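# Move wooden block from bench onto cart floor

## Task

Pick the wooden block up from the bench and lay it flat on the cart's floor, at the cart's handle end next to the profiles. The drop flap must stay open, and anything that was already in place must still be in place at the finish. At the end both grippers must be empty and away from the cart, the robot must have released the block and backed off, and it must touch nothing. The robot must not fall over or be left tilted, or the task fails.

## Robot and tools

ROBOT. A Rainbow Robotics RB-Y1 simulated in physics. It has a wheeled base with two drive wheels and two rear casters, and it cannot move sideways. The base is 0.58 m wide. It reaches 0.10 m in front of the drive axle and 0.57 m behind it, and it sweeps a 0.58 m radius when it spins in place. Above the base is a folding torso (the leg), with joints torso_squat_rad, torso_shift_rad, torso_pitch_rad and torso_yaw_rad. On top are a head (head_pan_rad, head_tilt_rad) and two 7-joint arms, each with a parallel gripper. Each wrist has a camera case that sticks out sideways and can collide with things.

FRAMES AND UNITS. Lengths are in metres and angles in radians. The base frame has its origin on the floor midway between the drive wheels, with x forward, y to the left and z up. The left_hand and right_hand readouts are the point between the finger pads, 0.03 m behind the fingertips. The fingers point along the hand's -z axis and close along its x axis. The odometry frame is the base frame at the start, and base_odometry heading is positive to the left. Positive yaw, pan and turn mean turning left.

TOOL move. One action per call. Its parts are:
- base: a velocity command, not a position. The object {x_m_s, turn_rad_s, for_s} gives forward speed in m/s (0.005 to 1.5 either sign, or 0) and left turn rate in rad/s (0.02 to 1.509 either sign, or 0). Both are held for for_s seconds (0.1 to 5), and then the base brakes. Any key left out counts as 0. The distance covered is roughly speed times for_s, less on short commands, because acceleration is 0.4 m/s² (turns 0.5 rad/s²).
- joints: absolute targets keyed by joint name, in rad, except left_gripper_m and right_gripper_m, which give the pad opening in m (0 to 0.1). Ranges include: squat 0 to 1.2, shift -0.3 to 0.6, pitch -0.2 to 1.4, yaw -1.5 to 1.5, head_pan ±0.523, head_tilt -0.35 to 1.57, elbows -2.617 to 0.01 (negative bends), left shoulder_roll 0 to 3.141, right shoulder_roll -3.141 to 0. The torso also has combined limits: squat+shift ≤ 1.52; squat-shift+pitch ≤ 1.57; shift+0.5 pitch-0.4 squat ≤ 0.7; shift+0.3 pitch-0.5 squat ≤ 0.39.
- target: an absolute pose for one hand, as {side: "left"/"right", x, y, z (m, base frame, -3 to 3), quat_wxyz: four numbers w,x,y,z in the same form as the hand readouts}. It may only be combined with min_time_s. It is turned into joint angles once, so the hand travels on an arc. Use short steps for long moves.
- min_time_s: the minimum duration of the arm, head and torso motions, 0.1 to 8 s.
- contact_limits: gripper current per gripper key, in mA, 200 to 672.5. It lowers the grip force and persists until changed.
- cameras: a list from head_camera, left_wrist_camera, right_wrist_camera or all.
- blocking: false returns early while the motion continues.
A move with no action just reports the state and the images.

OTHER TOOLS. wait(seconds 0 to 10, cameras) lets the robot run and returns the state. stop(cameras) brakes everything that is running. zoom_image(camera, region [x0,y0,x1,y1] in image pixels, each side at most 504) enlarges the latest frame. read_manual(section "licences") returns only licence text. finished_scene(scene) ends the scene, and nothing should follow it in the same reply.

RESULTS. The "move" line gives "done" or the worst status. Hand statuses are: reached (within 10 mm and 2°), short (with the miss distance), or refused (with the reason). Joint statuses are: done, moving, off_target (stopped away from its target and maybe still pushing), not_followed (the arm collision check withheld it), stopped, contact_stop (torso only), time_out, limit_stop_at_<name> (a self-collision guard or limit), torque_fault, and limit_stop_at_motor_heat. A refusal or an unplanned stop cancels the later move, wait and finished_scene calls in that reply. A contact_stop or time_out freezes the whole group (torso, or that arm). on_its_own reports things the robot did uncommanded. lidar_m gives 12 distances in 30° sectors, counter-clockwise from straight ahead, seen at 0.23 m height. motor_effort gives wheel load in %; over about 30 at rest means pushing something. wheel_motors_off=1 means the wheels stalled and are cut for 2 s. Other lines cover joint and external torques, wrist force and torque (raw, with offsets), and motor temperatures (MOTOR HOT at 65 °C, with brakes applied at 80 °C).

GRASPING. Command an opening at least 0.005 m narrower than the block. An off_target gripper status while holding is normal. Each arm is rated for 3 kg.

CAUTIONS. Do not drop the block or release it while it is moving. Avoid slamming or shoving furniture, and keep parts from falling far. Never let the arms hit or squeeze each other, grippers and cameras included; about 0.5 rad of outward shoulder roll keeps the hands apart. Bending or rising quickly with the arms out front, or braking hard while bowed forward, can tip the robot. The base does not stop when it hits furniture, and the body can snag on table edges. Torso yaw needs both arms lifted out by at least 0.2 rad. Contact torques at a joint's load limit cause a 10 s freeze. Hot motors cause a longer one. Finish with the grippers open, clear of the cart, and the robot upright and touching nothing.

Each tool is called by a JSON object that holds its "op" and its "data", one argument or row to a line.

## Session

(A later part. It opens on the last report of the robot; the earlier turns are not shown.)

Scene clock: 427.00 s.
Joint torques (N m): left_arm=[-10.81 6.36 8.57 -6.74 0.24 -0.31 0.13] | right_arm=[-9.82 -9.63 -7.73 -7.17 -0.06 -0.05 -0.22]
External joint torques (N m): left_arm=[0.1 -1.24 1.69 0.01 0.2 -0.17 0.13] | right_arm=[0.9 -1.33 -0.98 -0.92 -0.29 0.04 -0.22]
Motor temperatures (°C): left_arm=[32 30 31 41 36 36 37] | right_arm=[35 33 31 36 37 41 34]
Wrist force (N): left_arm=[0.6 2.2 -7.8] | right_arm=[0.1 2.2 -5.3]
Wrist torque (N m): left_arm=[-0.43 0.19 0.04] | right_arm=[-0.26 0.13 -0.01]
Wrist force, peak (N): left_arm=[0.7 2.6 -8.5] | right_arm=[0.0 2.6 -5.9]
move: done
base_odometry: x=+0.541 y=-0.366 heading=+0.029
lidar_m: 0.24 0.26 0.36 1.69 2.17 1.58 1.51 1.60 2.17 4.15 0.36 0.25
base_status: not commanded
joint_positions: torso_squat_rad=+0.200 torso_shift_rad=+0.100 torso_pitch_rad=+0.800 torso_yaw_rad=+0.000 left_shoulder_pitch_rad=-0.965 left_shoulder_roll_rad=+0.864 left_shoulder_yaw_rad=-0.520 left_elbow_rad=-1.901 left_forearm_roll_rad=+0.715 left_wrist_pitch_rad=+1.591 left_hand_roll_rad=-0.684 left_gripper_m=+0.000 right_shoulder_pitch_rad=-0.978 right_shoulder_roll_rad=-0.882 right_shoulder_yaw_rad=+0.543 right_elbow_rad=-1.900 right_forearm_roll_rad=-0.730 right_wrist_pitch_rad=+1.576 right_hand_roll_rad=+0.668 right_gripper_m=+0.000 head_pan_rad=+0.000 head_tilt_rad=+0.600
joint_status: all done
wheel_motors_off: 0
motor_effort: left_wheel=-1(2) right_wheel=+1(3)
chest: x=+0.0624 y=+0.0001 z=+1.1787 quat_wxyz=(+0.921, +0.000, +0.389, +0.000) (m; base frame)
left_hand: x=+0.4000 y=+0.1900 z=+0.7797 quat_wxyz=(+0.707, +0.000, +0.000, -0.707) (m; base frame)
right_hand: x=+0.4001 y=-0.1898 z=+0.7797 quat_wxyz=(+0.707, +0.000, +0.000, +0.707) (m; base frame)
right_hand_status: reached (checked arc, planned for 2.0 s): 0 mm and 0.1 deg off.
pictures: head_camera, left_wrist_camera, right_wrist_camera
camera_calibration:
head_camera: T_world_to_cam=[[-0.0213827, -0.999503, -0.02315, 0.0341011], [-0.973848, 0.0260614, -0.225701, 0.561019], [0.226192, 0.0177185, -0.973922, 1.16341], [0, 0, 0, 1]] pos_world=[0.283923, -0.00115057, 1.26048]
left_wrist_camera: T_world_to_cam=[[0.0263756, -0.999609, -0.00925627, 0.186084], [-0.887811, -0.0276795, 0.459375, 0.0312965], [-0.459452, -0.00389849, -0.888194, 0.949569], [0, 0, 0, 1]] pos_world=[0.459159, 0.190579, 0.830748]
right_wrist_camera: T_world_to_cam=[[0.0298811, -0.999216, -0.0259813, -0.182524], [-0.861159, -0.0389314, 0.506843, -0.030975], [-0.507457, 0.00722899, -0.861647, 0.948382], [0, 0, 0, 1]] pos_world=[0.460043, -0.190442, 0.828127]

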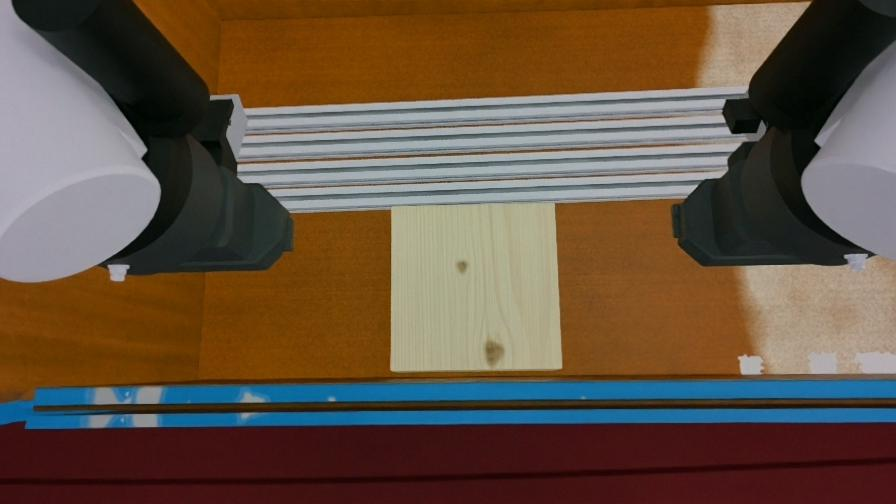

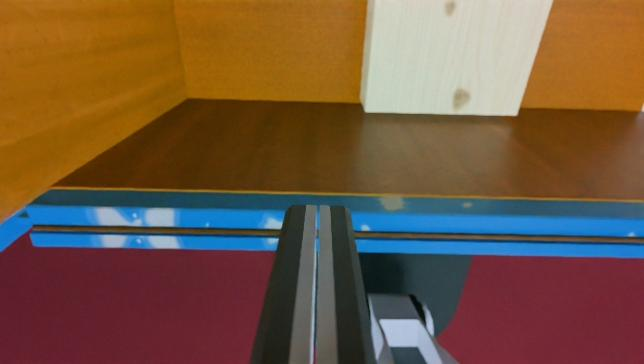

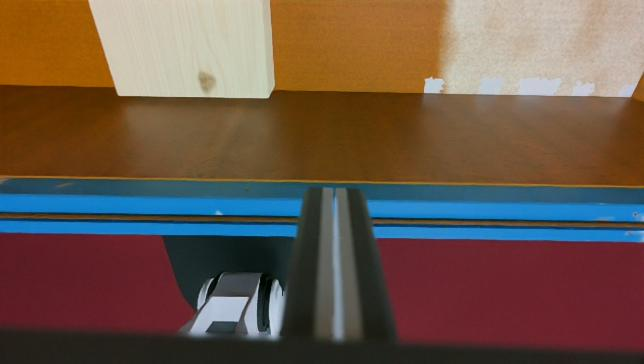

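{"op": "move", "data": {
  "target": {"side": "right", "x": 0.362, "y": -0.155, "z": 0.6, "quat_wxyz": [0.707, 0, 0, 0.707]},
  "min_time_s": 2
}}

{"op": "move", "data": {
  "joints": {"torso_squat_rad": 0.5, "torso_shift_rad": 0.3},
  "min_time_s": 2.5
}}

{"op": "move", "data": {
  "joints": {"torso_squat_rad": 0.875, "torso_shift_rad": 0.333},
  "min_time_s": 2.5,
  "cameras": ["all"]
}}

Scene clock: 434.40 s.
Joint torques (N m): left_arm=[-10.47 6.54 8.7 -6.82 0.09 -0.26 0.2] | right_arm=[-8.86 -2.87 -2.69 -5.41 0.47 -0.09 0.32]
External joint torques (N m): left_arm=[0.43 -1.06 1.82 -0.07 0.05 -0.11 0.2] | right_arm=[0.9 1.21 0.87 0.48 0.28 0 0.32]
Wrist force (N): left_arm=[0.4 1.8 -7.3] | right_arm=[0.4 2.1 -5.7]
Wrist torque (N m): left_arm=[-0.36 0.14 0.02] | right_arm=[-0.23 0.15 -0.20]
Wrist force, peak (N): left_arm=[0.9 2.5 -8.5] | right_arm=[0.2 2.7 -6.0]
move: done
base_odometry: x=+0.541 y=-0.366 heading=+0.029
lidar_m: 0.25 0.26 0.36 1.70 2.16 1.59 1.52 1.60 2.18 4.15 0.36 0.26
base_status: not commanded
joint_positions: torso_squat_rad=+0.200 torso_shift_rad=+0.100 torso_pitch_rad=+0.800 torso_yaw_rad=+0.000 left_shoulder_pitch_rad=-0.965 left_shoulder_roll_rad=+0.864 left_shoulder_yaw_rad=-0.520 left_elbow_rad=-1.901 left_forearm_roll_rad=+0.715 left_wrist_pitch_rad=+1.591 left_hand_roll_rad=-0.684 left_gripper_m=+0.000 right_shoulder_pitch_rad=-0.973 right_shoulder_roll_rad=-0.525 right_shoulder_yaw_rad=+0.723 right_elbow_rad=-1.191 right_forearm_roll_rad=-0.466 right_wrist_pitch_rad=+1.061 right_hand_roll_rad=+0.791 right_gripper_m=+0.000 head_pan_rad=+0.000 head_tilt_rad=+0.600
joint_status: all done
wheel_motors_off: 0
motor_effort: left_wheel=-1(2) right_wheel=+1(3)
chest: x=+0.0624 y=+0.0001 z=+1.1787 quat_wxyz=(+0.921, +0.000, +0.389, +0.000) (m; base frame)
left_hand: x=+0.4000 y=+0.1900 z=+0.7797 quat_wxyz=(+0.707, +0.000, +0.000, -0.707) (m; base frame)
right_hand: x=+0.3622 y=-0.1551 z=+0.6002 quat_wxyz=(+0.707, +0.000, +0.000, +0.707) (m; base frame)
right_hand_status: reached (checked arc, planned for 2.0 s): 0 mm and 0.0 deg off.
pictures: none

Scene clock: 437.20 s.
Joint torques (N m): left_arm=[-10.66 6.28 8.59 -6.73 0.17 -0.22 0.24] | right_arm=[-8.89 -2.88 -2.4 -5.54 0.28 -0.01 0.17]
External joint torques (N m): left_arm=[0.23 -1.32 1.71 0.02 0.13 -0.08 0.24] | right_arm=[0.86 1.2 1.15 0.34 0.08 0.08 0.17]
Wrist force (N): left_arm=[-0.1 2.1 -7.9] | right_arm=[0.1 1.7 -5.4]
Wrist torque (N m): left_arm=[-0.43 0.06 -0.04] | right_arm=[-0.22 0.15 -0.21]
Wrist force, peak (N): left_arm=[0.1 1.9 -8.6] | right_arm=[0.4 2.3 -5.9]
move: done
base_odometry: x=+0.541 y=-0.366 heading=+0.029
lidar_m: 0.24 0.25 0.36 1.72 2.18 1.59 1.52 1.59 2.16 4.14 0.35 0.25
base_status: not commanded
joint_positions: torso_squat_rad=+0.500 torso_shift_rad=+0.300 torso_pitch_rad=+0.800 torso_yaw_rad=+0.000 left_shoulder_pitch_rad=-0.965 left_shoulder_roll_rad=+0.864 left_shoulder_yaw_rad=-0.520 left_elbow_rad=-1.901 left_forearm_roll_rad=+0.715 left_wrist_pitch_rad=+1.591 left_hand_roll_rad=-0.684 left_gripper_m=+0.000 right_shoulder_pitch_rad=-0.973 right_shoulder_roll_rad=-0.525 right_shoulder_yaw_rad=+0.723 right_elbow_rad=-1.191 right_forearm_roll_rad=-0.466 right_wrist_pitch_rad=+1.061 right_hand_roll_rad=+0.791 right_gripper_m=+0.000 head_pan_rad=+0.000 head_tilt_rad=+0.600
joint_status: all done
wheel_motors_off: 0
motor_effort: left_wheel=-1(3) right_wheel=-2(4)
chest: x=+0.1755 y=+0.0001 z=+1.0830 quat_wxyz=(+0.921, +0.000, +0.389, +0.000) (m; base frame)
left_hand: x=+0.5131 y=+0.1900 z=+0.6840 quat_wxyz=(+0.707, +0.000, +0.000, -0.707) (m; base frame)
right_hand: x=+0.4753 y=-0.1551 z=+0.5044 quat_wxyz=(+0.707, +0.000, +0.000, +0.707) (m; base frame)
pictures: none

Scene clock: 440.00 s.
Joint torques (N m): left_arm=[-10.52 6.05 8.58 -6.83 0.2 -0.29 0.25] | right_arm=[-8.64 -2.76 -2.66 -5.63 0.35 -0.02 0.19]
External joint torques (N m): left_arm=[0.38 -1.55 1.71 -0.08 0.16 -0.15 0.25] | right_arm=[1.11 1.31 0.9 0.25 0.16 0.07 0.2]
Wrist force (N): left_arm=[-0.1 1.8 -8.0] | right_arm=[0.6 2.0 -5.4]
Wrist torque (N m): left_arm=[-0.34 0.07 0.01] | right_arm=[-0.22 0.19 -0.19]
Wrist force, peak (N): left_arm=[0.3 2.1 -9.0] | right_arm=[0.2 2.3 -6.0]
move: done
base_odometry: x=+0.541 y=-0.366 heading=+0.029
lidar_m: 0.23 0.26 0.36 1.70 2.17 1.58 1.52 1.60 2.17 4.13 0.37 0.26
base_status: not commanded
joint_positions: torso_squat_rad=+0.875 torso_shift_rad=+0.333 torso_pitch_rad=+0.800 torso_yaw_rad=+0.000 left_shoulder_pitch_rad=-0.965 left_shoulder_roll_rad=+0.864 left_shoulder_yaw_rad=-0.520 left_elbow_rad=-1.901 left_forearm_roll_rad=+0.715 left_wrist_pitch_rad=+1.591 left_hand_roll_rad=-0.684 left_gripper_m=+0.000 right_shoulder_pitch_rad=-0.973 right_shoulder_roll_rad=-0.525 right_shoulder_yaw_rad=+0.723 right_elbow_rad=-1.191 right_forearm_roll_rad=-0.466 right_wrist_pitch_rad=+1.061 right_hand_roll_rad=+0.791 right_gripper_m=+0.000 head_pan_rad=+0.000 head_tilt_rad=+0.600
joint_status: all done
wheel_motors_off: 0
motor_effort: left_wheel=-1(2) right_wheel=+1(4)
chest: x=+0.1406 y=+0.0001 z=+0.9202 quat_wxyz=(+0.921, +0.000, +0.389, +0.000) (m; base frame)
left_hand: x=+0.4783 y=+0.1900 z=+0.5212 quat_wxyz=(+0.707, +0.000, +0.000, -0.707) (m; base frame)
right_hand: x=+0.4404 y=-0.1551 z=+0.3416 quat_wxyz=(+0.707, +0.000, +0.000, +0.707) (m; base frame)
pictures: head_camera, left_wrist_camera, right_wrist_camera
camera_calibration:
head_camera: T_world_to_cam=[[-0.0213789, -0.999503, -0.0231492, 0.0296868], [-0.973848, 0.0260576, -0.225701, 0.578833], [0.226192, 0.0177185, -0.973921, 0.893961], [0, 0, 0, 1]] pos_world=[0.362123, -0.00125058, 1.00198]
left_wrist_camera: T_world_to_cam=[[0.0263776, -0.999609, -0.00925424, 0.181526], [-0.887851, -0.0276806, 0.459297, 0.219536], [-0.459374, -0.00389875, -0.888235, 0.755881], [0, 0, 0, 1]] pos_world=[0.537359, 0.190479, 0.572247]
right_wrist_camera: T_world_to_cam=[[0.0287224, -0.999244, -0.0262011, -0.159974], [-0.861606, -0.0380378, 0.50615, 0.227703], [-0.506764, 0.00803715, -0.862047, 0.591117], [0, 0, 0, 1]] pos_world=[0.500342, -0.155943, 0.390127]

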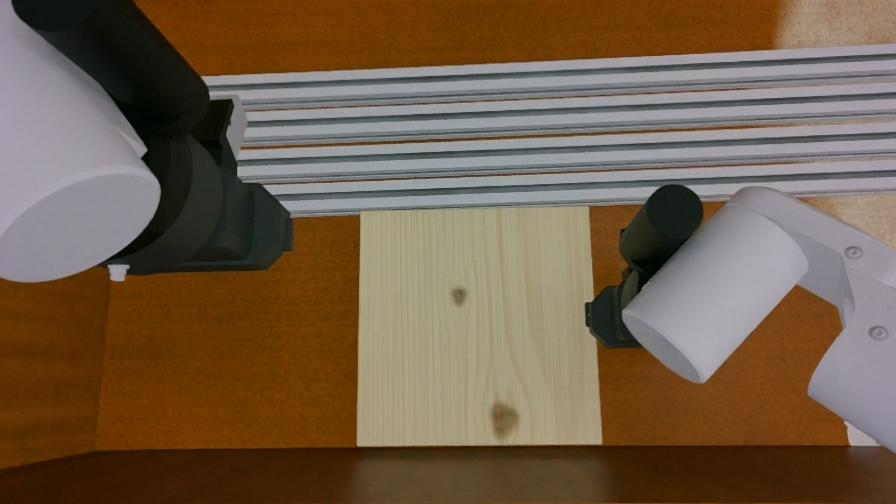

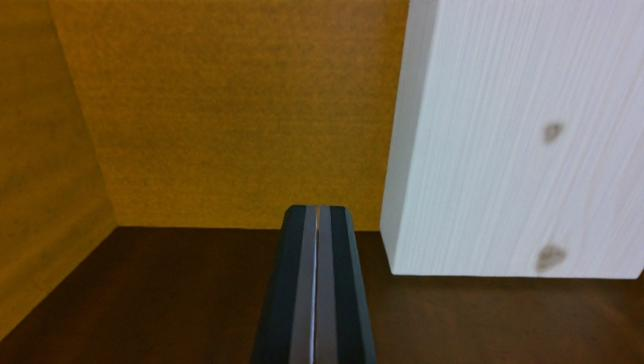

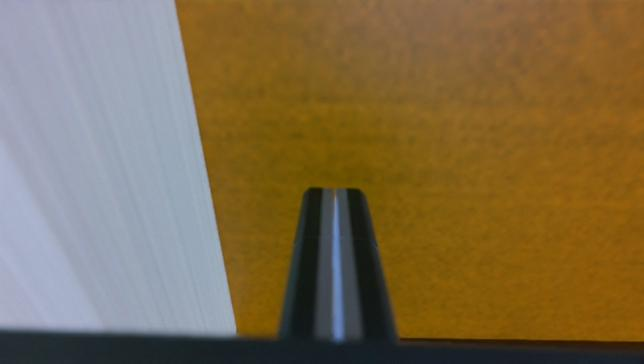

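{"op": "move", "data": {
  "target": {"side": "right", "x": 0.442, "y": -0.116, "z": 0.341, "quat_wxyz": [0.707, 0, 0, 0.707]},
  "min_time_s": 1
}}

{"op": "move", "data": {
  "target": {"side": "right", "x": 0.442, "y": -0.095, "z": 0.341, "quat_wxyz": [0.707, 0, 0, 0.707]},
  "min_time_s": 1
}}

{"op": "move", "data": {
  "target": {"side": "right", "x": 0.442, "y": -0.065, "z": 0.341, "quat_wxyz": [0.707, 0, 0, 0.707]},
  "min_time_s": 1.2,
  "cameras": ["head_camera"]
}}

Scene clock: 443.27 s.
Joint torques (N m): left_arm=[-10.53 6.29 8.38 -6.76 0.19 -0.31 0.24] | right_arm=[-12.43 -0.45 -2.05 -5.63 0.36 0.09 -0.26]
External joint torques (N m): left_arm=[0.37 -1.31 1.5 -0.01 0.15 -0.17 0.24] | right_arm=[-1.84 1.73 1.08 0.49 0.16 0.18 -0.26]
Wrist force (N): left_arm=[0.2 1.9 -7.8] | right_arm=[0.5 1.8 -4.9]
Wrist torque (N m): left_arm=[-0.36 0.10 0.01] | right_arm=[-0.22 0.15 -0.01]
Wrist force, peak (N): left_arm=[0.6 2.0 -8.5] | right_arm=[0.8 1.9 -5.9]
move: done
base_odometry: x=+0.541 y=-0.366 heading=+0.029
lidar_m: 0.23 0.25 0.36 1.68 2.18 1.59 1.51 1.59 2.19 4.14 0.36 0.25
base_status: not commanded
joint_positions: torso_squat_rad=+0.875 torso_shift_rad=+0.333 torso_pitch_rad=+0.800 torso_yaw_rad=+0.000 left_shoulder_pitch_rad=-0.965 left_shoulder_roll_rad=+0.864 left_shoulder_yaw_rad=-0.520 left_elbow_rad=-1.901 left_forearm_roll_rad=+0.715 left_wrist_pitch_rad=+1.591 left_hand_roll_rad=-0.684 left_gripper_m=+0.000 right_shoulder_pitch_rad=-1.027 right_shoulder_roll_rad=-0.432 right_shoulder_yaw_rad=+0.747 right_elbow_rad=-1.125 right_forearm_roll_rad=-0.421 right_wrist_pitch_rad=+1.081 right_hand_roll_rad=+0.744 right_gripper_m=+0.000 head_pan_rad=+0.000 head_tilt_rad=+0.600
joint_status: all done
wheel_motors_off: 0
motor_effort: left_wheel=+0(2) right_wheel=+2(3)
chest: x=+0.1406 y=+0.0001 z=+0.9202 quat_wxyz=(+0.921, +0.000, +0.389, +0.000) (m; base frame)
left_hand: x=+0.4783 y=+0.1900 z=+0.5212 quat_wxyz=(+0.707, +0.000, +0.000, -0.707) (m; base frame)
right_hand: x=+0.4418 y=-0.1163 z=+0.3412 quat_wxyz=(+0.707, +0.000, +0.000, +0.707) (m; base frame)
right_hand_status: reached (checked arc, planned for 1.0 s): 0 mm and 0.0 deg off.
pictures: none

Scene clock: 444.60 s.
Joint torques (N m): left_arm=[-10.65 6.32 8.73 -6.83 0.25 -0.19 0.23] | right_arm=[-14.79 4.28 -1.79 -8.76 -0.2 -1.08 -0.29]
External joint torques (N m): left_arm=[0.25 -1.28 1.85 -0.09 0.21 -0.05 0.23] | right_arm=[-3.76 5.43 1.09 -2.56 -0.4 -1 -0.29]
Wrist force (N): left_arm=[1.0 2.1 -7.3] | right_arm=[-3.9 3.2 -6.5]
Wrist torque (N m): left_arm=[-0.39 0.20 0.01] | right_arm=[-0.23 0.13 -0.05]
Wrist force, peak (N): left_arm=[0.3 2.9 -8.2] | right_arm=[-19.0 2.5 5.2]
move: done
base_odometry: x=+0.541 y=-0.366 heading=+0.029
lidar_m: 0.24 0.25 0.36 1.70 2.17 1.59 1.52 1.60 2.17 4.15 0.35 0.25
base_status: not commanded
joint_positions: torso_squat_rad=+0.875 torso_shift_rad=+0.333 torso_pitch_rad=+0.800 torso_yaw_rad=+0.000 left_shoulder_pitch_rad=-0.965 left_shoulder_roll_rad=+0.864 left_shoulder_yaw_rad=-0.520 left_elbow_rad=-1.901 left_forearm_roll_rad=+0.715 left_wrist_pitch_rad=+1.591 left_hand_roll_rad=-0.684 left_gripper_m=+0.000 right_shoulder_pitch_rad=-1.057 right_shoulder_roll_rad=-0.380 right_shoulder_yaw_rad=+0.759 right_elbow_rad=-1.078 right_forearm_roll_rad=-0.399 right_wrist_pitch_rad=+1.087 right_hand_roll_rad=+0.721 right_gripper_m=+0.000 head_pan_rad=+0.000 head_tilt_rad=+0.600
joint_status: all done
wheel_motors_off: 0
motor_effort: left_wheel=-4(5) right_wheel=+5(6)
chest: x=+0.1406 y=+0.0001 z=+0.9202 quat_wxyz=(+0.921, +0.000, +0.389, +0.000) (m; base frame)
left_hand: x=+0.4783 y=+0.1899 z=+0.5212 quat_wxyz=(+0.707, +0.000, +0.000, -0.707) (m; base frame)
right_hand: x=+0.4417 y=-0.0964 z=+0.3407 quat_wxyz=(+0.707, +0.000, +0.001, +0.707) (m; base frame)
right_hand_status: reached (checked arc, planned for 1.0 s): 1 mm and 0.1 deg off.
pictures: none

Scene clock: 446.13 s.
Joint torques (N m): left_arm=[-10.74 6.2 8.71 -6.96 0.23 -0.28 0.09] | right_arm=[-15.99 7.48 -1.68 -9.26 -0.49 -1.5 -0.34]
External joint torques (N m): left_arm=[0.16 -1.4 1.83 -0.21 0.19 -0.14 0.09] | right_arm=[-4.33 7.17 0.85 -2.99 -0.69 -1.42 -0.34]
Wrist force (N): left_arm=[0.2 2.3 -8.1] | right_arm=[-6.8 2.6 -7.9]
Wrist torque (N m): left_arm=[-0.46 0.12 -0.03] | right_arm=[-0.18 0.07 -0.04]
Wrist force, peak (N): left_arm=[0.2 2.1 -8.5] | right_arm=[-12.4 1.5 1.0]
move: done
base_odometry: x=+0.541 y=-0.366 heading=+0.029
lidar_m: 0.24 0.26 0.37 1.71 2.16 1.59 1.51 1.59 2.17 4.14 0.36 0.26
base_status: not commanded
joint_positions: torso_squat_rad=+0.875 torso_shift_rad=+0.333 torso_pitch_rad=+0.800 torso_yaw_rad=+0.000 left_shoulder_pitch_rad=-0.965 left_shoulder_roll_rad=+0.864 left_shoulder_yaw_rad=-0.520 left_elbow_rad=-1.901 left_forearm_roll_rad=+0.715 left_wrist_pitch_rad=+1.591 left_hand_roll_rad=-0.684 left_gripper_m=+0.000 right_shoulder_pitch_rad=-1.104 right_shoulder_roll_rad=-0.302 right_shoulder_yaw_rad=+0.775 right_elbow_rad=-0.998 right_forearm_roll_rad=-0.372 right_wrist_pitch_rad=+1.085 right_hand_roll_rad=+0.690 right_gripper_m=+0.000 head_pan_rad=+0.000 head_tilt_rad=+0.600
joint_status: all done
wheel_motors_off: 0
motor_effort: left_wheel=-4(5) right_wheel=+4(6)
chest: x=+0.1406 y=+0.0001 z=+0.9202 quat_wxyz=(+0.921, +0.000, +0.389, +0.000) (m; base frame)
left_hand: x=+0.4783 y=+0.1899 z=+0.5212 quat_wxyz=(+0.707, +0.000, +0.000, -0.707) (m; base frame)
right_hand: x=+0.4416 y=-0.0667 z=+0.3406 quat_wxyz=(+0.708, -0.001, +0.001, +0.707) (m; base frame)
right_hand_status: reached (checked arc, planned for 1.2 s): 2 mm and 0.2 deg off.
pictures: head_camera
camera_calibration:
head_camera: T_world_to_cam=[[-0.0214977, -0.999503, -0.0230726, 0.0296536], [-0.973846, 0.0261559, -0.2257, 0.578831], [0.226191, 0.0176171, -0.973924, 0.893964], [0, 0, 0, 1]] pos_world=[0.362123, -0.00125003, 1.00198]

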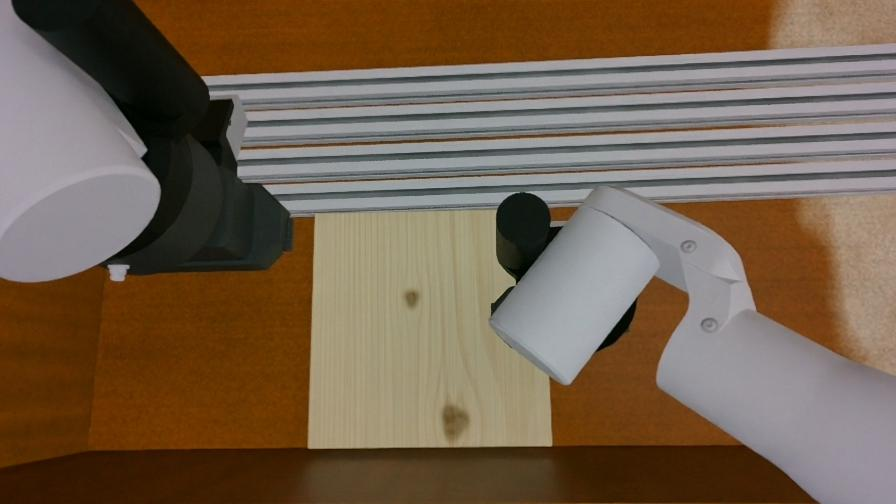

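{"op": "move", "data": {
  "target": {"side": "right", "x": 0.442, "y": -0.038, "z": 0.341, "quat_wxyz": [0.707, 0, 0, 0.707]},
  "min_time_s": 1.2
}}

{"op": "move", "data": {
  "target": {"side": "right", "x": 0.441, "y": -0.012, "z": 0.341, "quat_wxyz": [0.707, 0, 0, 0.707]},
  "min_time_s": 1.2,
  "cameras": ["head_camera"]
}}

{"op": "move", "data": {
  "target": {"side": "right", "x": 0.44, "y": -0.07, "z": 0.342, "quat_wxyz": [0.707, 0, 0, 0.707]},
  "min_time_s": 1.2
}}

{"op": "move", "data": {
  "target": {"side": "right", "x": 0.44, "y": -0.155, "z": 0.345, "quat_wxyz": [0.707, 0, 0, 0.707]},
  "min_time_s": 1.2
}}

{"op": "move", "data": {
  "joints": {"torso_squat_rad": 0.5, "torso_shift_rad": 0.3},
  "min_time_s": 2.5
}}

{"op": "move", "data": {
  "joints": {"torso_squat_rad": 0.2, "torso_shift_rad": 0.1},
  "min_time_s": 2.5
}}

{"op": "move", "data": {
  "target": {"side": "right", "x": 0.4, "y": -0.19, "z": 0.78, "quat_wxyz": [0.707, 0, 0, 0.707]},
  "min_time_s": 2,
  "cameras": ["all"]
}}

Scene clock: 450.37 s.
Joint torques (N m): left_arm=[-10.83 6.06 8.41 -6.85 0.21 -0.17 0.24] | right_arm=[-16.69 8.77 -1.05 -9.38 -0.48 -1.48 -0.38]
External joint torques (N m): left_arm=[0.07 -1.54 1.53 -0.1 0.17 -0.03 0.24] | right_arm=[-4.42 7.12 1.13 -3.12 -0.68 -1.4 -0.38]
Wrist force (N): left_arm=[0.5 2.1 -7.7] | right_arm=[-6.1 3.5 -8.1]
Wrist torque (N m): left_arm=[-0.43 0.14 0.05] | right_arm=[-0.26 0.13 0.02]
Wrist force, peak (N): left_arm=[0.0 2.2 -8.7] | right_arm=[-8.6 3.9 -9.2]
move: done
base_odometry: x=+0.541 y=-0.366 heading=+0.029
lidar_m: 0.25 0.26 0.36 1.70 2.17 1.59 1.52 1.59 2.17 4.14 0.36 0.25
base_status: not commanded
joint_positions: torso_squat_rad=+0.875 torso_shift_rad=+0.333 torso_pitch_rad=+0.800 torso_yaw_rad=+0.000 left_shoulder_pitch_rad=-0.965 left_shoulder_roll_rad=+0.864 left_shoulder_yaw_rad=-0.520 left_elbow_rad=-1.901 left_forearm_roll_rad=+0.715 left_wrist_pitch_rad=+1.591 left_hand_roll_rad=-0.684 left_gripper_m=+0.000 right_shoulder_pitch_rad=-1.154 right_shoulder_roll_rad=-0.224 right_shoulder_yaw_rad=+0.785 right_elbow_rad=-0.903 right_forearm_roll_rad=-0.353 right_wrist_pitch_rad=+1.072 right_hand_roll_rad=+0.667 right_gripper_m=+0.000 head_pan_rad=+0.000 head_tilt_rad=+0.600
joint_status: all done
wheel_motors_off: 0
motor_effort: left_wheel=-3(5) right_wheel=+3(6)
chest: x=+0.1406 y=+0.0001 z=+0.9201 quat_wxyz=(+0.921, +0.000, +0.389, +0.000) (m; base frame)
left_hand: x=+0.4783 y=+0.1899 z=+0.5212 quat_wxyz=(+0.707, +0.000, +0.000, -0.707) (m; base frame)
right_hand: x=+0.4416 y=-0.0397 z=+0.3406 quat_wxyz=(+0.708, -0.001, +0.001, +0.707) (m; base frame)
right_hand_status: reached (checked arc, planned for 1.2 s): 2 mm and 0.1 deg off.
pictures: none

Scene clock: 451.90 s.
Joint torques (N m): left_arm=[-10.48 6.3 8.35 -6.78 0.27 -0.28 0.21] | right_arm=[-17.04 9.92 -1.12 -9.08 -0.33 -1.56 -0.19]
External joint torques (N m): left_arm=[0.42 -1.3 1.47 -0.03 0.22 -0.14 0.21] | right_arm=[-4.2 7.02 0.69 -2.92 -0.52 -1.47 -0.19]
Wrist force (N): left_arm=[0.7 2.0 -7.8] | right_arm=[-7.0 3.0 -7.1]
Wrist torque (N m): left_arm=[-0.36 0.17 0.03] | right_arm=[-0.23 0.04 0.01]
Wrist force, peak (N): left_arm=[1.2 3.0 -8.3] | right_arm=[-12.6 0.3 1.2]
move: done
base_odometry: x=+0.541 y=-0.366 heading=+0.029
lidar_m: 0.24 0.24 0.35 1.71 2.17 1.58 1.51 1.59 2.18 4.15 0.36 0.25
base_status: not commanded
joint_positions: torso_squat_rad=+0.875 torso_shift_rad=+0.333 torso_pitch_rad=+0.800 torso_yaw_rad=+0.000 left_shoulder_pitch_rad=-0.965 left_shoulder_roll_rad=+0.864 left_shoulder_yaw_rad=-0.520 left_elbow_rad=-1.901 left_forearm_roll_rad=+0.715 left_wrist_pitch_rad=+1.591 left_hand_roll_rad=-0.684 left_gripper_m=+0.000 right_shoulder_pitch_rad=-1.208 right_shoulder_roll_rad=-0.142 right_shoulder_yaw_rad=+0.792 right_elbow_rad=-0.789 right_forearm_roll_rad=-0.339 right_wrist_pitch_rad=+1.045 right_hand_roll_rad=+0.647 right_gripper_m=+0.000 head_pan_rad=+0.000 head_tilt_rad=+0.600
joint_status: all done
wheel_motors_off: 0
motor_effort: left_wheel=-4(5) right_wheel=+4(6)
chest: x=+0.1406 y=+0.0001 z=+0.9201 quat_wxyz=(+0.921, +0.000, +0.389, +0.000) (m; base frame)
left_hand: x=+0.4783 y=+0.1899 z=+0.5212 quat_wxyz=(+0.707, +0.000, +0.000, -0.707) (m; base frame)
right_hand: x=+0.4406 y=-0.0138 z=+0.3407 quat_wxyz=(+0.708, -0.001, +0.001, +0.707) (m; base frame)
right_hand_status: reached (checked arc, planned for 1.2 s): 2 mm and 0.1 deg off.
pictures: head_camera
camera_calibration:
head_camera: T_world_to_cam=[[-0.0215014, -0.999503, -0.0230734, 0.0296558], [-0.973846, 0.0261597, -0.2257, 0.578831], [0.226191, 0.0176171, -0.973924, 0.893964], [0, 0, 0, 1]] pos_world=[0.362123, -0.00125002, 1.00198]

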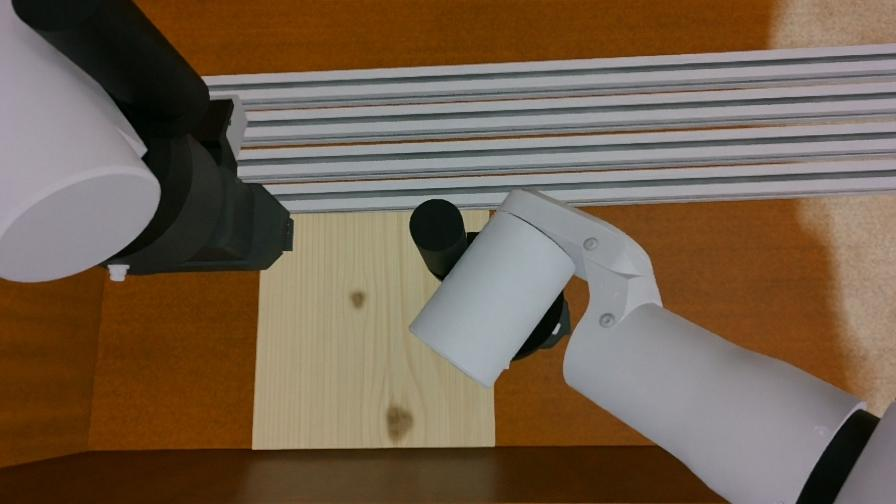

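Scene clock: 453.43 s.
Joint torques (N m): left_arm=[-10.62 6.44 8.41 -6.76 0.31 -0.24 0.25] | right_arm=[-10.59 -0.42 -4.44 -7.15 -0.14 0.07 0.19]
External joint torques (N m): left_arm=[0.28 -1.16 1.54 -0.01 0.26 -0.1 0.25] | right_arm=[0.97 -0.61 -1.88 -0.84 -0.34 0.13 0.19]
Wrist force (N): left_arm=[0.0 1.9 -7.8] | right_arm=[0.7 1.5 -5.0]
Wrist torque (N m): left_arm=[-0.36 0.06 0.04] | right_arm=[-0.15 0.20 -0.22]
Wrist force, peak (N): left_arm=[0.7 3.0 -8.4] | right_arm=[-6.3 3.1 -7.4]
move: done
base_odometry: x=+0.541 y=-0.366 heading=+0.029
lidar_m: 0.24 0.26 0.35 1.71 2.17 1.58 1.51 1.59 2.17 4.14 0.36 0.26
base_status: not commanded
joint_positions: torso_squat_rad=+0.875 torso_shift_rad=+0.333 torso_pitch_rad=+0.800 torso_yaw_rad=+0.000 left_shoulder_pitch_rad=-0.965 left_shoulder_roll_rad=+0.864 left_shoulder_yaw_rad=-0.520 left_elbow_rad=-1.901 left_forearm_roll_rad=+0.715 left_wrist_pitch_rad=+1.591 left_hand_roll_rad=-0.684 left_gripper_m=+0.000 right_shoulder_pitch_rad=-1.096 right_shoulder_roll_rad=-0.310 right_shoulder_yaw_rad=+0.770 right_elbow_rad=-1.019 right_forearm_roll_rad=-0.373 right_wrist_pitch_rad=+1.101 right_hand_roll_rad=+0.695 right_gripper_m=+0.000 head_pan_rad=+0.000 head_tilt_rad=+0.600
joint_status: all done
wheel_motors_off: 0
motor_effort: left_wheel=-2(4) right_wheel=+3(5)
chest: x=+0.1406 y=+0.0001 z=+0.9201 quat_wxyz=(+0.921, +0.000, +0.389, +0.000) (m; base frame)
left_hand: x=+0.4783 y=+0.1899 z=+0.5212 quat_wxyz=(+0.707, +0.000, +0.000, -0.707) (m; base frame)
right_hand: x=+0.4398 y=-0.0698 z=+0.3421 quat_wxyz=(+0.707, +0.000, +0.005, +0.708) (m; base frame)
right_hand_status: reached (checked arc, planned for 1.2 s): 0 mm and 0.5 deg off.
pictures: none

Scene clock: 454.97 s.
Joint torques (N m): left_arm=[-10.62 6.25 8.72 -6.89 0.16 -0.27 0.14] | right_arm=[-8.67 -4.96 -5.35 -6.99 -0.17 -0.29 0.18]
External joint torques (N m): left_arm=[0.28 -1.35 1.84 -0.14 0.12 -0.13 0.14] | right_arm=[1 -0.89 -1.77 -1.01 -0.36 -0.2 0.18]
Wrist force (N): left_arm=[0.5 2.4 -7.9] | right_arm=[0.6 2.1 -4.8]
Wrist torque (N m): left_arm=[-0.41 0.15 0.02] | right_arm=[-0.26 0.19 -0.21]
Wrist force, peak (N): left_arm=[0.0 2.2 -9.1] | right_arm=[0.7 2.9 -5.2]
move: done
base_odometry: x=+0.541 y=-0.366 heading=+0.029
lidar_m: 0.24 0.26 0.36 1.70 2.16 1.58 1.51 1.60 2.17 4.14 0.35 0.27
base_status: not commanded
joint_positions: torso_squat_rad=+0.875 torso_shift_rad=+0.333 torso_pitch_rad=+0.800 torso_yaw_rad=+0.000 left_shoulder_pitch_rad=-0.965 left_shoulder_roll_rad=+0.864 left_shoulder_yaw_rad=-0.520 left_elbow_rad=-1.901 left_forearm_roll_rad=+0.715 left_wrist_pitch_rad=+1.591 left_hand_roll_rad=-0.684 left_gripper_m=+0.000 right_shoulder_pitch_rad=-0.964 right_shoulder_roll_rad=-0.528 right_shoulder_yaw_rad=+0.712 right_elbow_rad=-1.215 right_forearm_roll_rad=-0.460 right_wrist_pitch_rad=+1.079 right_hand_roll_rad=+0.792 right_gripper_m=+0.000 head_pan_rad=+0.000 head_tilt_rad=+0.600
joint_status: all done
wheel_motors_off: 0
motor_effort: left_wheel=-3(4) right_wheel=+3(6)
chest: x=+0.1406 y=+0.0001 z=+0.9201 quat_wxyz=(+0.921, +0.000, +0.389, +0.000) (m; base frame)
left_hand: x=+0.4783 y=+0.1899 z=+0.5212 quat_wxyz=(+0.707, +0.000, +0.000, -0.707) (m; base frame)
right_hand: x=+0.4400 y=-0.1548 z=+0.3450 quat_wxyz=(+0.707, +0.000, +0.000, +0.707) (m; base frame)
right_hand_status: reached (checked arc, planned for 1.2 s): 0 mm and 0.0 deg off.
pictures: none

Scene clock: 457.77 s.
Joint torques (N m): left_arm=[-10.77 6.5 8.21 -6.88 0.27 -0.22 0.18] | right_arm=[-8.62 -5.05 -5.18 -6.85 -0.17 -0.16 0.36]
External joint torques (N m): left_arm=[0.13 -1.1 1.34 -0.13 0.22 -0.08 0.18] | right_arm=[1.05 -0.98 -1.6 -0.86 -0.36 -0.07 0.36]
Wrist force (N): left_arm=[1.1 1.8 -7.5] | right_arm=[0.8 2.3 -4.8]
Wrist torque (N m): left_arm=[-0.40 0.22 0.03] | right_arm=[-0.29 0.22 -0.22]
Wrist force, peak (N): left_arm=[0.3 2.7 -9.0] | right_arm=[0.0 3.1 -5.8]
move: done
base_odometry: x=+0.541 y=-0.366 heading=+0.029
lidar_m: 0.25 0.27 0.37 1.69 2.18 1.59 1.52 1.60 2.19 4.13 0.36 0.26
base_status: not commanded
joint_positions: torso_squat_rad=+0.500 torso_shift_rad=+0.300 torso_pitch_rad=+0.800 torso_yaw_rad=+0.000 left_shoulder_pitch_rad=-0.965 left_shoulder_roll_rad=+0.864 left_shoulder_yaw_rad=-0.520 left_elbow_rad=-1.901 left_forearm_roll_rad=+0.715 left_wrist_pitch_rad=+1.591 left_hand_roll_rad=-0.684 left_gripper_m=+0.000 right_shoulder_pitch_rad=-0.964 right_shoulder_roll_rad=-0.528 right_shoulder_yaw_rad=+0.712 right_elbow_rad=-1.215 right_forearm_roll_rad=-0.460 right_wrist_pitch_rad=+1.079 right_hand_roll_rad=+0.792 right_gripper_m=+0.000 head_pan_rad=+0.000 head_tilt_rad=+0.600
joint_status: all done
wheel_motors_off: 0
motor_effort: left_wheel=-1(3) right_wheel=+2(5)
chest: x=+0.1755 y=+0.0001 z=+1.0829 quat_wxyz=(+0.921, +0.000, +0.389, +0.000) (m; base frame)
left_hand: x=+0.5131 y=+0.1900 z=+0.6840 quat_wxyz=(+0.707, +0.000, +0.000, -0.707) (m; base frame)
right_hand: x=+0.4748 y=-0.1548 z=+0.5078 quat_wxyz=(+0.707, +0.000, +0.000, +0.707) (m; base frame)
pictures: none

Scene clock: 460.57 s.
Joint torques (N m): left_arm=[-10.61 6.2 8.63 -6.91 0.23 -0.26 0.21] | right_arm=[-8.49 -5.09 -4.91 -6.92 -0.2 -0.18 0.17]
External joint torques (N m): left_arm=[0.29 -1.4 1.76 -0.17 0.19 -0.12 0.21] | right_arm=[1.18 -1.01 -1.32 -0.93 -0.39 -0.09 0.17]
Wrist force (N): left_arm=[0.8 2.6 -7.6] | right_arm=[0.3 2.4 -5.3]
Wrist torque (N m): left_arm=[-0.49 0.18 0.03] | right_arm=[-0.29 0.14 -0.20]
Wrist force, peak (N): left_arm=[0.6 2.0 -8.5] | right_arm=[0.3 2.6 -6.1]
move: done
base_odometry: x=+0.541 y=-0.366 heading=+0.029
lidar_m: 0.24 0.26 0.36 1.70 2.17 1.58 1.51 1.59 2.18 4.15 0.36 0.26
base_status: not commanded
joint_positions: torso_squat_rad=+0.200 torso_shift_rad=+0.100 torso_pitch_rad=+0.800 torso_yaw_rad=+0.000 left_shoulder_pitch_rad=-0.965 left_shoulder_roll_rad=+0.864 left_shoulder_yaw_rad=-0.520 left_elbow_rad=-1.901 left_forearm_roll_rad=+0.715 left_wrist_pitch_rad=+1.591 left_hand_roll_rad=-0.684 left_gripper_m=+0.000 right_shoulder_pitch_rad=-0.964 right_shoulder_roll_rad=-0.528 right_shoulder_yaw_rad=+0.712 right_elbow_rad=-1.215 right_forearm_roll_rad=-0.460 right_wrist_pitch_rad=+1.079 right_hand_roll_rad=+0.792 right_gripper_m=+0.000 head_pan_rad=+0.000 head_tilt_rad=+0.600
joint_status: all done
wheel_motors_off: 0
motor_effort: left_wheel=-1(4) right_wheel=+1(4)
chest: x=+0.0624 y=+0.0001 z=+1.1787 quat_wxyz=(+0.921, +0.000, +0.389, +0.000) (m; base frame)
left_hand: x=+0.4000 y=+0.1900 z=+0.7797 quat_wxyz=(+0.707, +0.000, +0.000, -0.707) (m; base frame)
right_hand: x=+0.3617 y=-0.1548 z=+0.6035 quat_wxyz=(+0.707, +0.000, +0.000, +0.707) (m; base frame)
pictures: none

Scene clock: 462.90 s.
Joint torques (N m): left_arm=[-10.75 6.18 8.4 -6.89 0.17 -0.25 0.24] | right_arm=[-11.93 -9.31 -8.09 -7.34 0 -0.05 -0.3]
External joint torques (N m): left_arm=[0.15 -1.43 1.52 -0.14 0.13 -0.11 0.24] | right_arm=[-1.28 -1.07 -1.41 -1.03 -0.23 0.03 -0.3]
Wrist force (N): left_arm=[-0.1 1.7 -7.3] | right_arm=[0.2 2.0 -5.9]
Wrist torque (N m): left_arm=[-0.40 0.11 0.02] | right_arm=[-0.22 0.14 -0.03]
Wrist force, peak (N): left_arm=[0.7 2.2 -8.5] | right_arm=[0.0 2.6 -6.0]
move: done
base_odometry: x=+0.541 y=-0.366 heading=+0.029
lidar_m: 0.23 0.25 0.37 1.71 2.18 1.57 1.53 1.61 2.17 4.15 0.36 0.25
base_status: not commanded
joint_positions: torso_squat_rad=+0.200 torso_shift_rad=+0.100 torso_pitch_rad=+0.800 torso_yaw_rad=+0.000 left_shoulder_pitch_rad=-0.965 left_shoulder_roll_rad=+0.864 left_shoulder_yaw_rad=-0.520 left_elbow_rad=-1.901 left_forearm_roll_rad=+0.715 left_wrist_pitch_rad=+1.591 left_hand_roll_rad=-0.684 left_gripper_m=+0.000 right_shoulder_pitch_rad=-0.970 right_shoulder_roll_rad=-0.872 right_shoulder_yaw_rad=+0.530 right_elbow_rad=-1.901 right_forearm_roll_rad=-0.722 right_wrist_pitch_rad=+1.584 right_hand_roll_rad=+0.677 right_gripper_m=+0.000 head_pan_rad=+0.000 head_tilt_rad=+0.600
joint_status: all done
wheel_motors_off: 0
motor_effort: left_wheel=-1(2) right_wheel=+1(3)
chest: x=+0.0624 y=+0.0001 z=+1.1787 quat_wxyz=(+0.921, +0.000, +0.389, +0.000) (m; base frame)
left_hand: x=+0.4000 y=+0.1900 z=+0.7798 quat_wxyz=(+0.707, +0.000, +0.000, -0.707) (m; base frame)
right_hand: x=+0.3998 y=-0.1899 z=+0.7796 quat_wxyz=(+0.707, +0.000, +0.000, +0.707) (m; base frame)
right_hand_status: reached (checked arc, planned for 2.0 s): 0 mm and 0.1 deg off.
pictures: head_camera, left_wrist_camera, right_wrist_camera
camera_calibration:
head_camera: T_world_to_cam=[[-0.0213616, -0.999501, -0.0232476, 0.034118], [-0.973849, 0.0260629, -0.225699, 0.561019], [0.226192, 0.0178184, -0.97392, 1.16341], [0, 0, 0, 1]] pos_world=[0.283923, -0.00125082, 1.26048]
left_wrist_camera: T_world_to_cam=[[0.0263776, -0.999609, -0.00925424, 0.185982], [-0.887851, -0.0276806, 0.459297, 0.0313319], [-0.459374, -0.00389875, -0.888235, 0.949656], [0, 0, 0, 1]] pos_world=[0.459159, 0.190479, 0.830847]
right_wrist_camera: T_world_to_cam=[[0.0294574, -0.999225, -0.0261093, -0.182421], [-0.860877, -0.0386356, 0.507344, -0.0315956], [-0.50796, 0.00753182, -0.861348, 0.948234], [0, 0, 0, 1]] pos_world=[0.459839, -0.190642, 0.828026]

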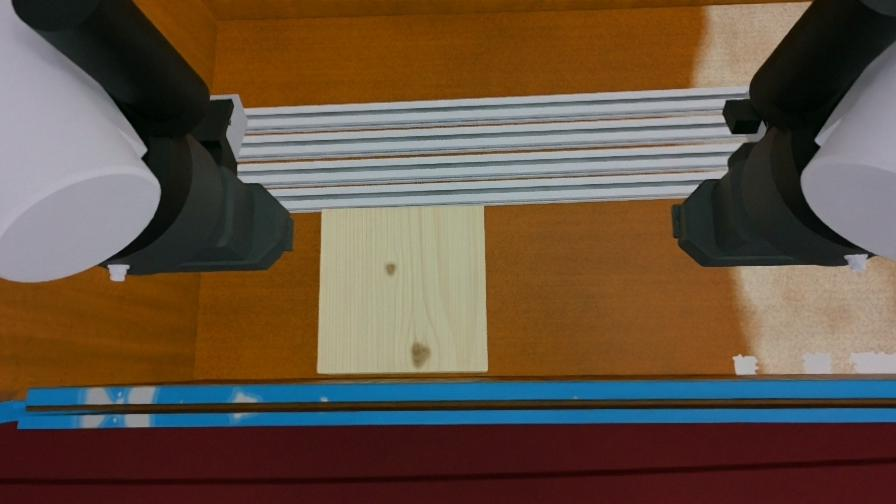

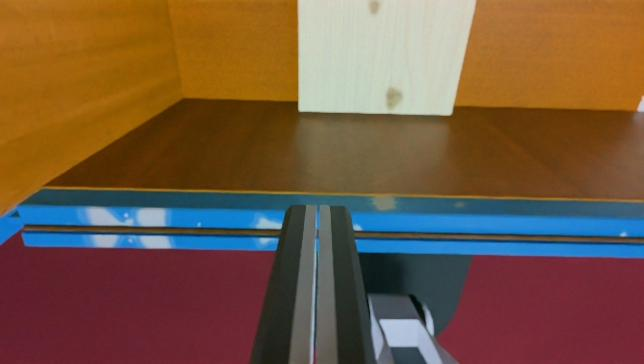

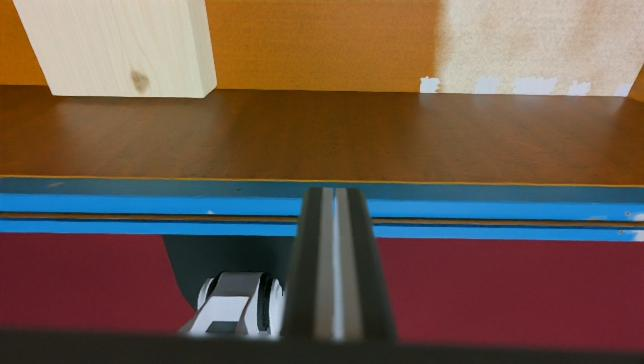

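{"op": "move", "data": {
  "base": {"x_m_s": -0.25, "for_s": 2.0}
}}

{"op": "move", "data": {
  "joints": {"torso_squat_rad": 0.2, "torso_shift_rad": 0.0, "torso_pitch_rad": 0.2, "head_tilt_rad": 0.6},
  "min_time_s": 2.5,
  "cameras": ["head_camera"]
}}

Scene clock: 466.90 s.
Joint torques (N m): left_arm=[-10.07 6.3 8.19 -6.75 0.05 -0.28 0.14] | right_arm=[-11.47 -9.42 -7.95 -7.11 0.1 0 -0.28]
External joint torques (N m): left_arm=[0.84 -1.3 1.31 0 0.01 -0.14 0.14] | right_arm=[-0.81 -1.18 -1.26 -0.81 -0.13 0.08 -0.28]
Wrist force (N): left_arm=[0.4 1.9 -7.2] | right_arm=[0.0 2.3 -5.2]
Wrist torque (N m): left_arm=[-0.39 0.14 0.05] | right_arm=[-0.23 0.11 -0.05]
Wrist force, peak (N): left_arm=[0.1 2.3 -8.7] | right_arm=[0.6 2.9 -5.9]
move: done
base_odometry: x=+0.041 y=-0.380 heading=+0.028
lidar_m: 0.75 0.79 1.30 4.09 1.45 1.06 1.01 1.08 1.46 3.97 1.07 0.79
base_status: done (sent for 2 of 2 s)
joint_positions: torso_squat_rad=+0.200 torso_shift_rad=+0.100 torso_pitch_rad=+0.800 torso_yaw_rad=+0.000 left_shoulder_pitch_rad=-0.965 left_shoulder_roll_rad=+0.864 left_shoulder_yaw_rad=-0.520 left_elbow_rad=-1.901 left_forearm_roll_rad=+0.715 left_wrist_pitch_rad=+1.591 left_hand_roll_rad=-0.684 left_gripper_m=+0.000 right_shoulder_pitch_rad=-0.970 right_shoulder_roll_rad=-0.872 right_shoulder_yaw_rad=+0.530 right_elbow_rad=-1.901 right_forearm_roll_rad=-0.722 right_wrist_pitch_rad=+1.584 right_hand_roll_rad=+0.677 right_gripper_m=+0.000 head_pan_rad=+0.000 head_tilt_rad=+0.600
joint_status: not commanded
wheel_motors_off: 0
motor_effort: left_wheel=-17(29) right_wheel=+18(34)
chest: x=+0.0624 y=+0.0001 z=+1.1787 quat_wxyz=(+0.921, +0.000, +0.389, +0.000) (m; base frame)
left_hand: x=+0.4001 y=+0.1900 z=+0.7799 quat_wxyz=(+0.707, +0.000, +0.000, -0.707) (m; base frame)
right_hand: x=+0.3999 y=-0.1898 z=+0.7798 quat_wxyz=(+0.707, +0.000, +0.000, +0.707) (m; base frame)
pictures: none

Scene clock: 469.70 s.
Joint torques (N m): left_arm=[-16.68 6.82 10.77 -3.91 -0.91 -0.95 0.23] | right_arm=[-18.88 -9.96 -9.6 -4.27 0.82 -0.7 -0.35]
External joint torques (N m): left_arm=[1.49 -1.71 1.03 0.05 -0.07 -0.12 0.22] | right_arm=[-0.9 -0.97 -0.27 -0.52 -0.22 0.05 -0.35]
Wrist force (N): left_arm=[0.2 -1.2 -6.0] | right_arm=[0.0 5.7 -4.6]
Wrist torque (N m): left_arm=[-0.17 0.11 -0.01] | right_arm=[-0.42 0.11 -0.02]
Wrist force, peak (N): left_arm=[0.6 2.3 -8.5] | right_arm=[0.2 5.5 -4.9]
move: done
base_odometry: x=+0.041 y=-0.380 heading=+0.028
lidar_m: 0.74 0.78 1.30 4.08 1.46 1.06 1.01 1.08 1.47 3.98 1.08 0.78
base_status: not commanded
joint_positions: torso_squat_rad=+0.200 torso_shift_rad=+0.000 torso_pitch_rad=+0.200 torso_yaw_rad=+0.000 left_shoulder_pitch_rad=-0.965 left_shoulder_roll_rad=+0.864 left_shoulder_yaw_rad=-0.520 left_elbow_rad=-1.901 left_forearm_roll_rad=+0.715 left_wrist_pitch_rad=+1.591 left_hand_roll_rad=-0.684 left_gripper_m=+0.000 right_shoulder_pitch_rad=-0.970 right_shoulder_roll_rad=-0.872 right_shoulder_yaw_rad=+0.530 right_elbow_rad=-1.901 right_forearm_roll_rad=-0.722 right_wrist_pitch_rad=+1.584 right_hand_roll_rad=+0.677 right_gripper_m=+0.000 head_pan_rad=+0.000 head_tilt_rad=+0.600
joint_status: all done
wheel_motors_off: 0
motor_effort: left_wheel=-17(19) right_wheel=+19(22)
chest: x=-0.1666 y=+0.0001 z=+1.2698 quat_wxyz=(+0.995, +0.000, +0.100, +0.000) (m; base frame)
left_hand: x=+0.3374 y=+0.1900 z=+1.1314 quat_wxyz=(+0.675, +0.209, -0.209, -0.676) (m; base frame)
right_hand: x=+0.3373 y=-0.1898 z=+1.1312 quat_wxyz=(+0.675, -0.209, -0.209, +0.676) (m; base frame)
pictures: head_camera
camera_calibration:
head_camera: T_world_to_cam=[[-0.00443198, -0.999504, -0.0311771, 0.0443101], [-0.676238, 0.0259633, -0.736226, 1.05642], [0.73667, 0.0178202, -0.676017, 1.01071], [0, 0, 0, 1]] pos_world=[-0.0299735, -0.00115112, 1.4624]

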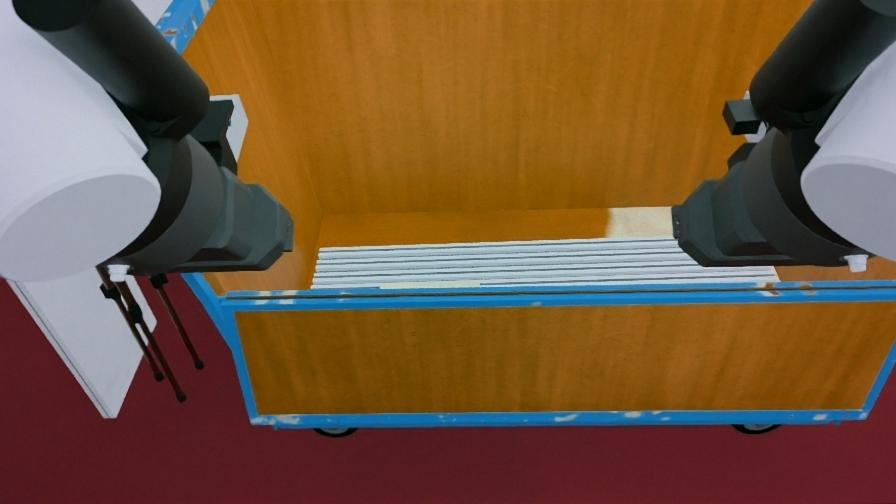

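Clear of the cart with the flap still open.

{"op": "finished_scene", "data": {
  "scene": 2
}}

The scene is finished: the task was done.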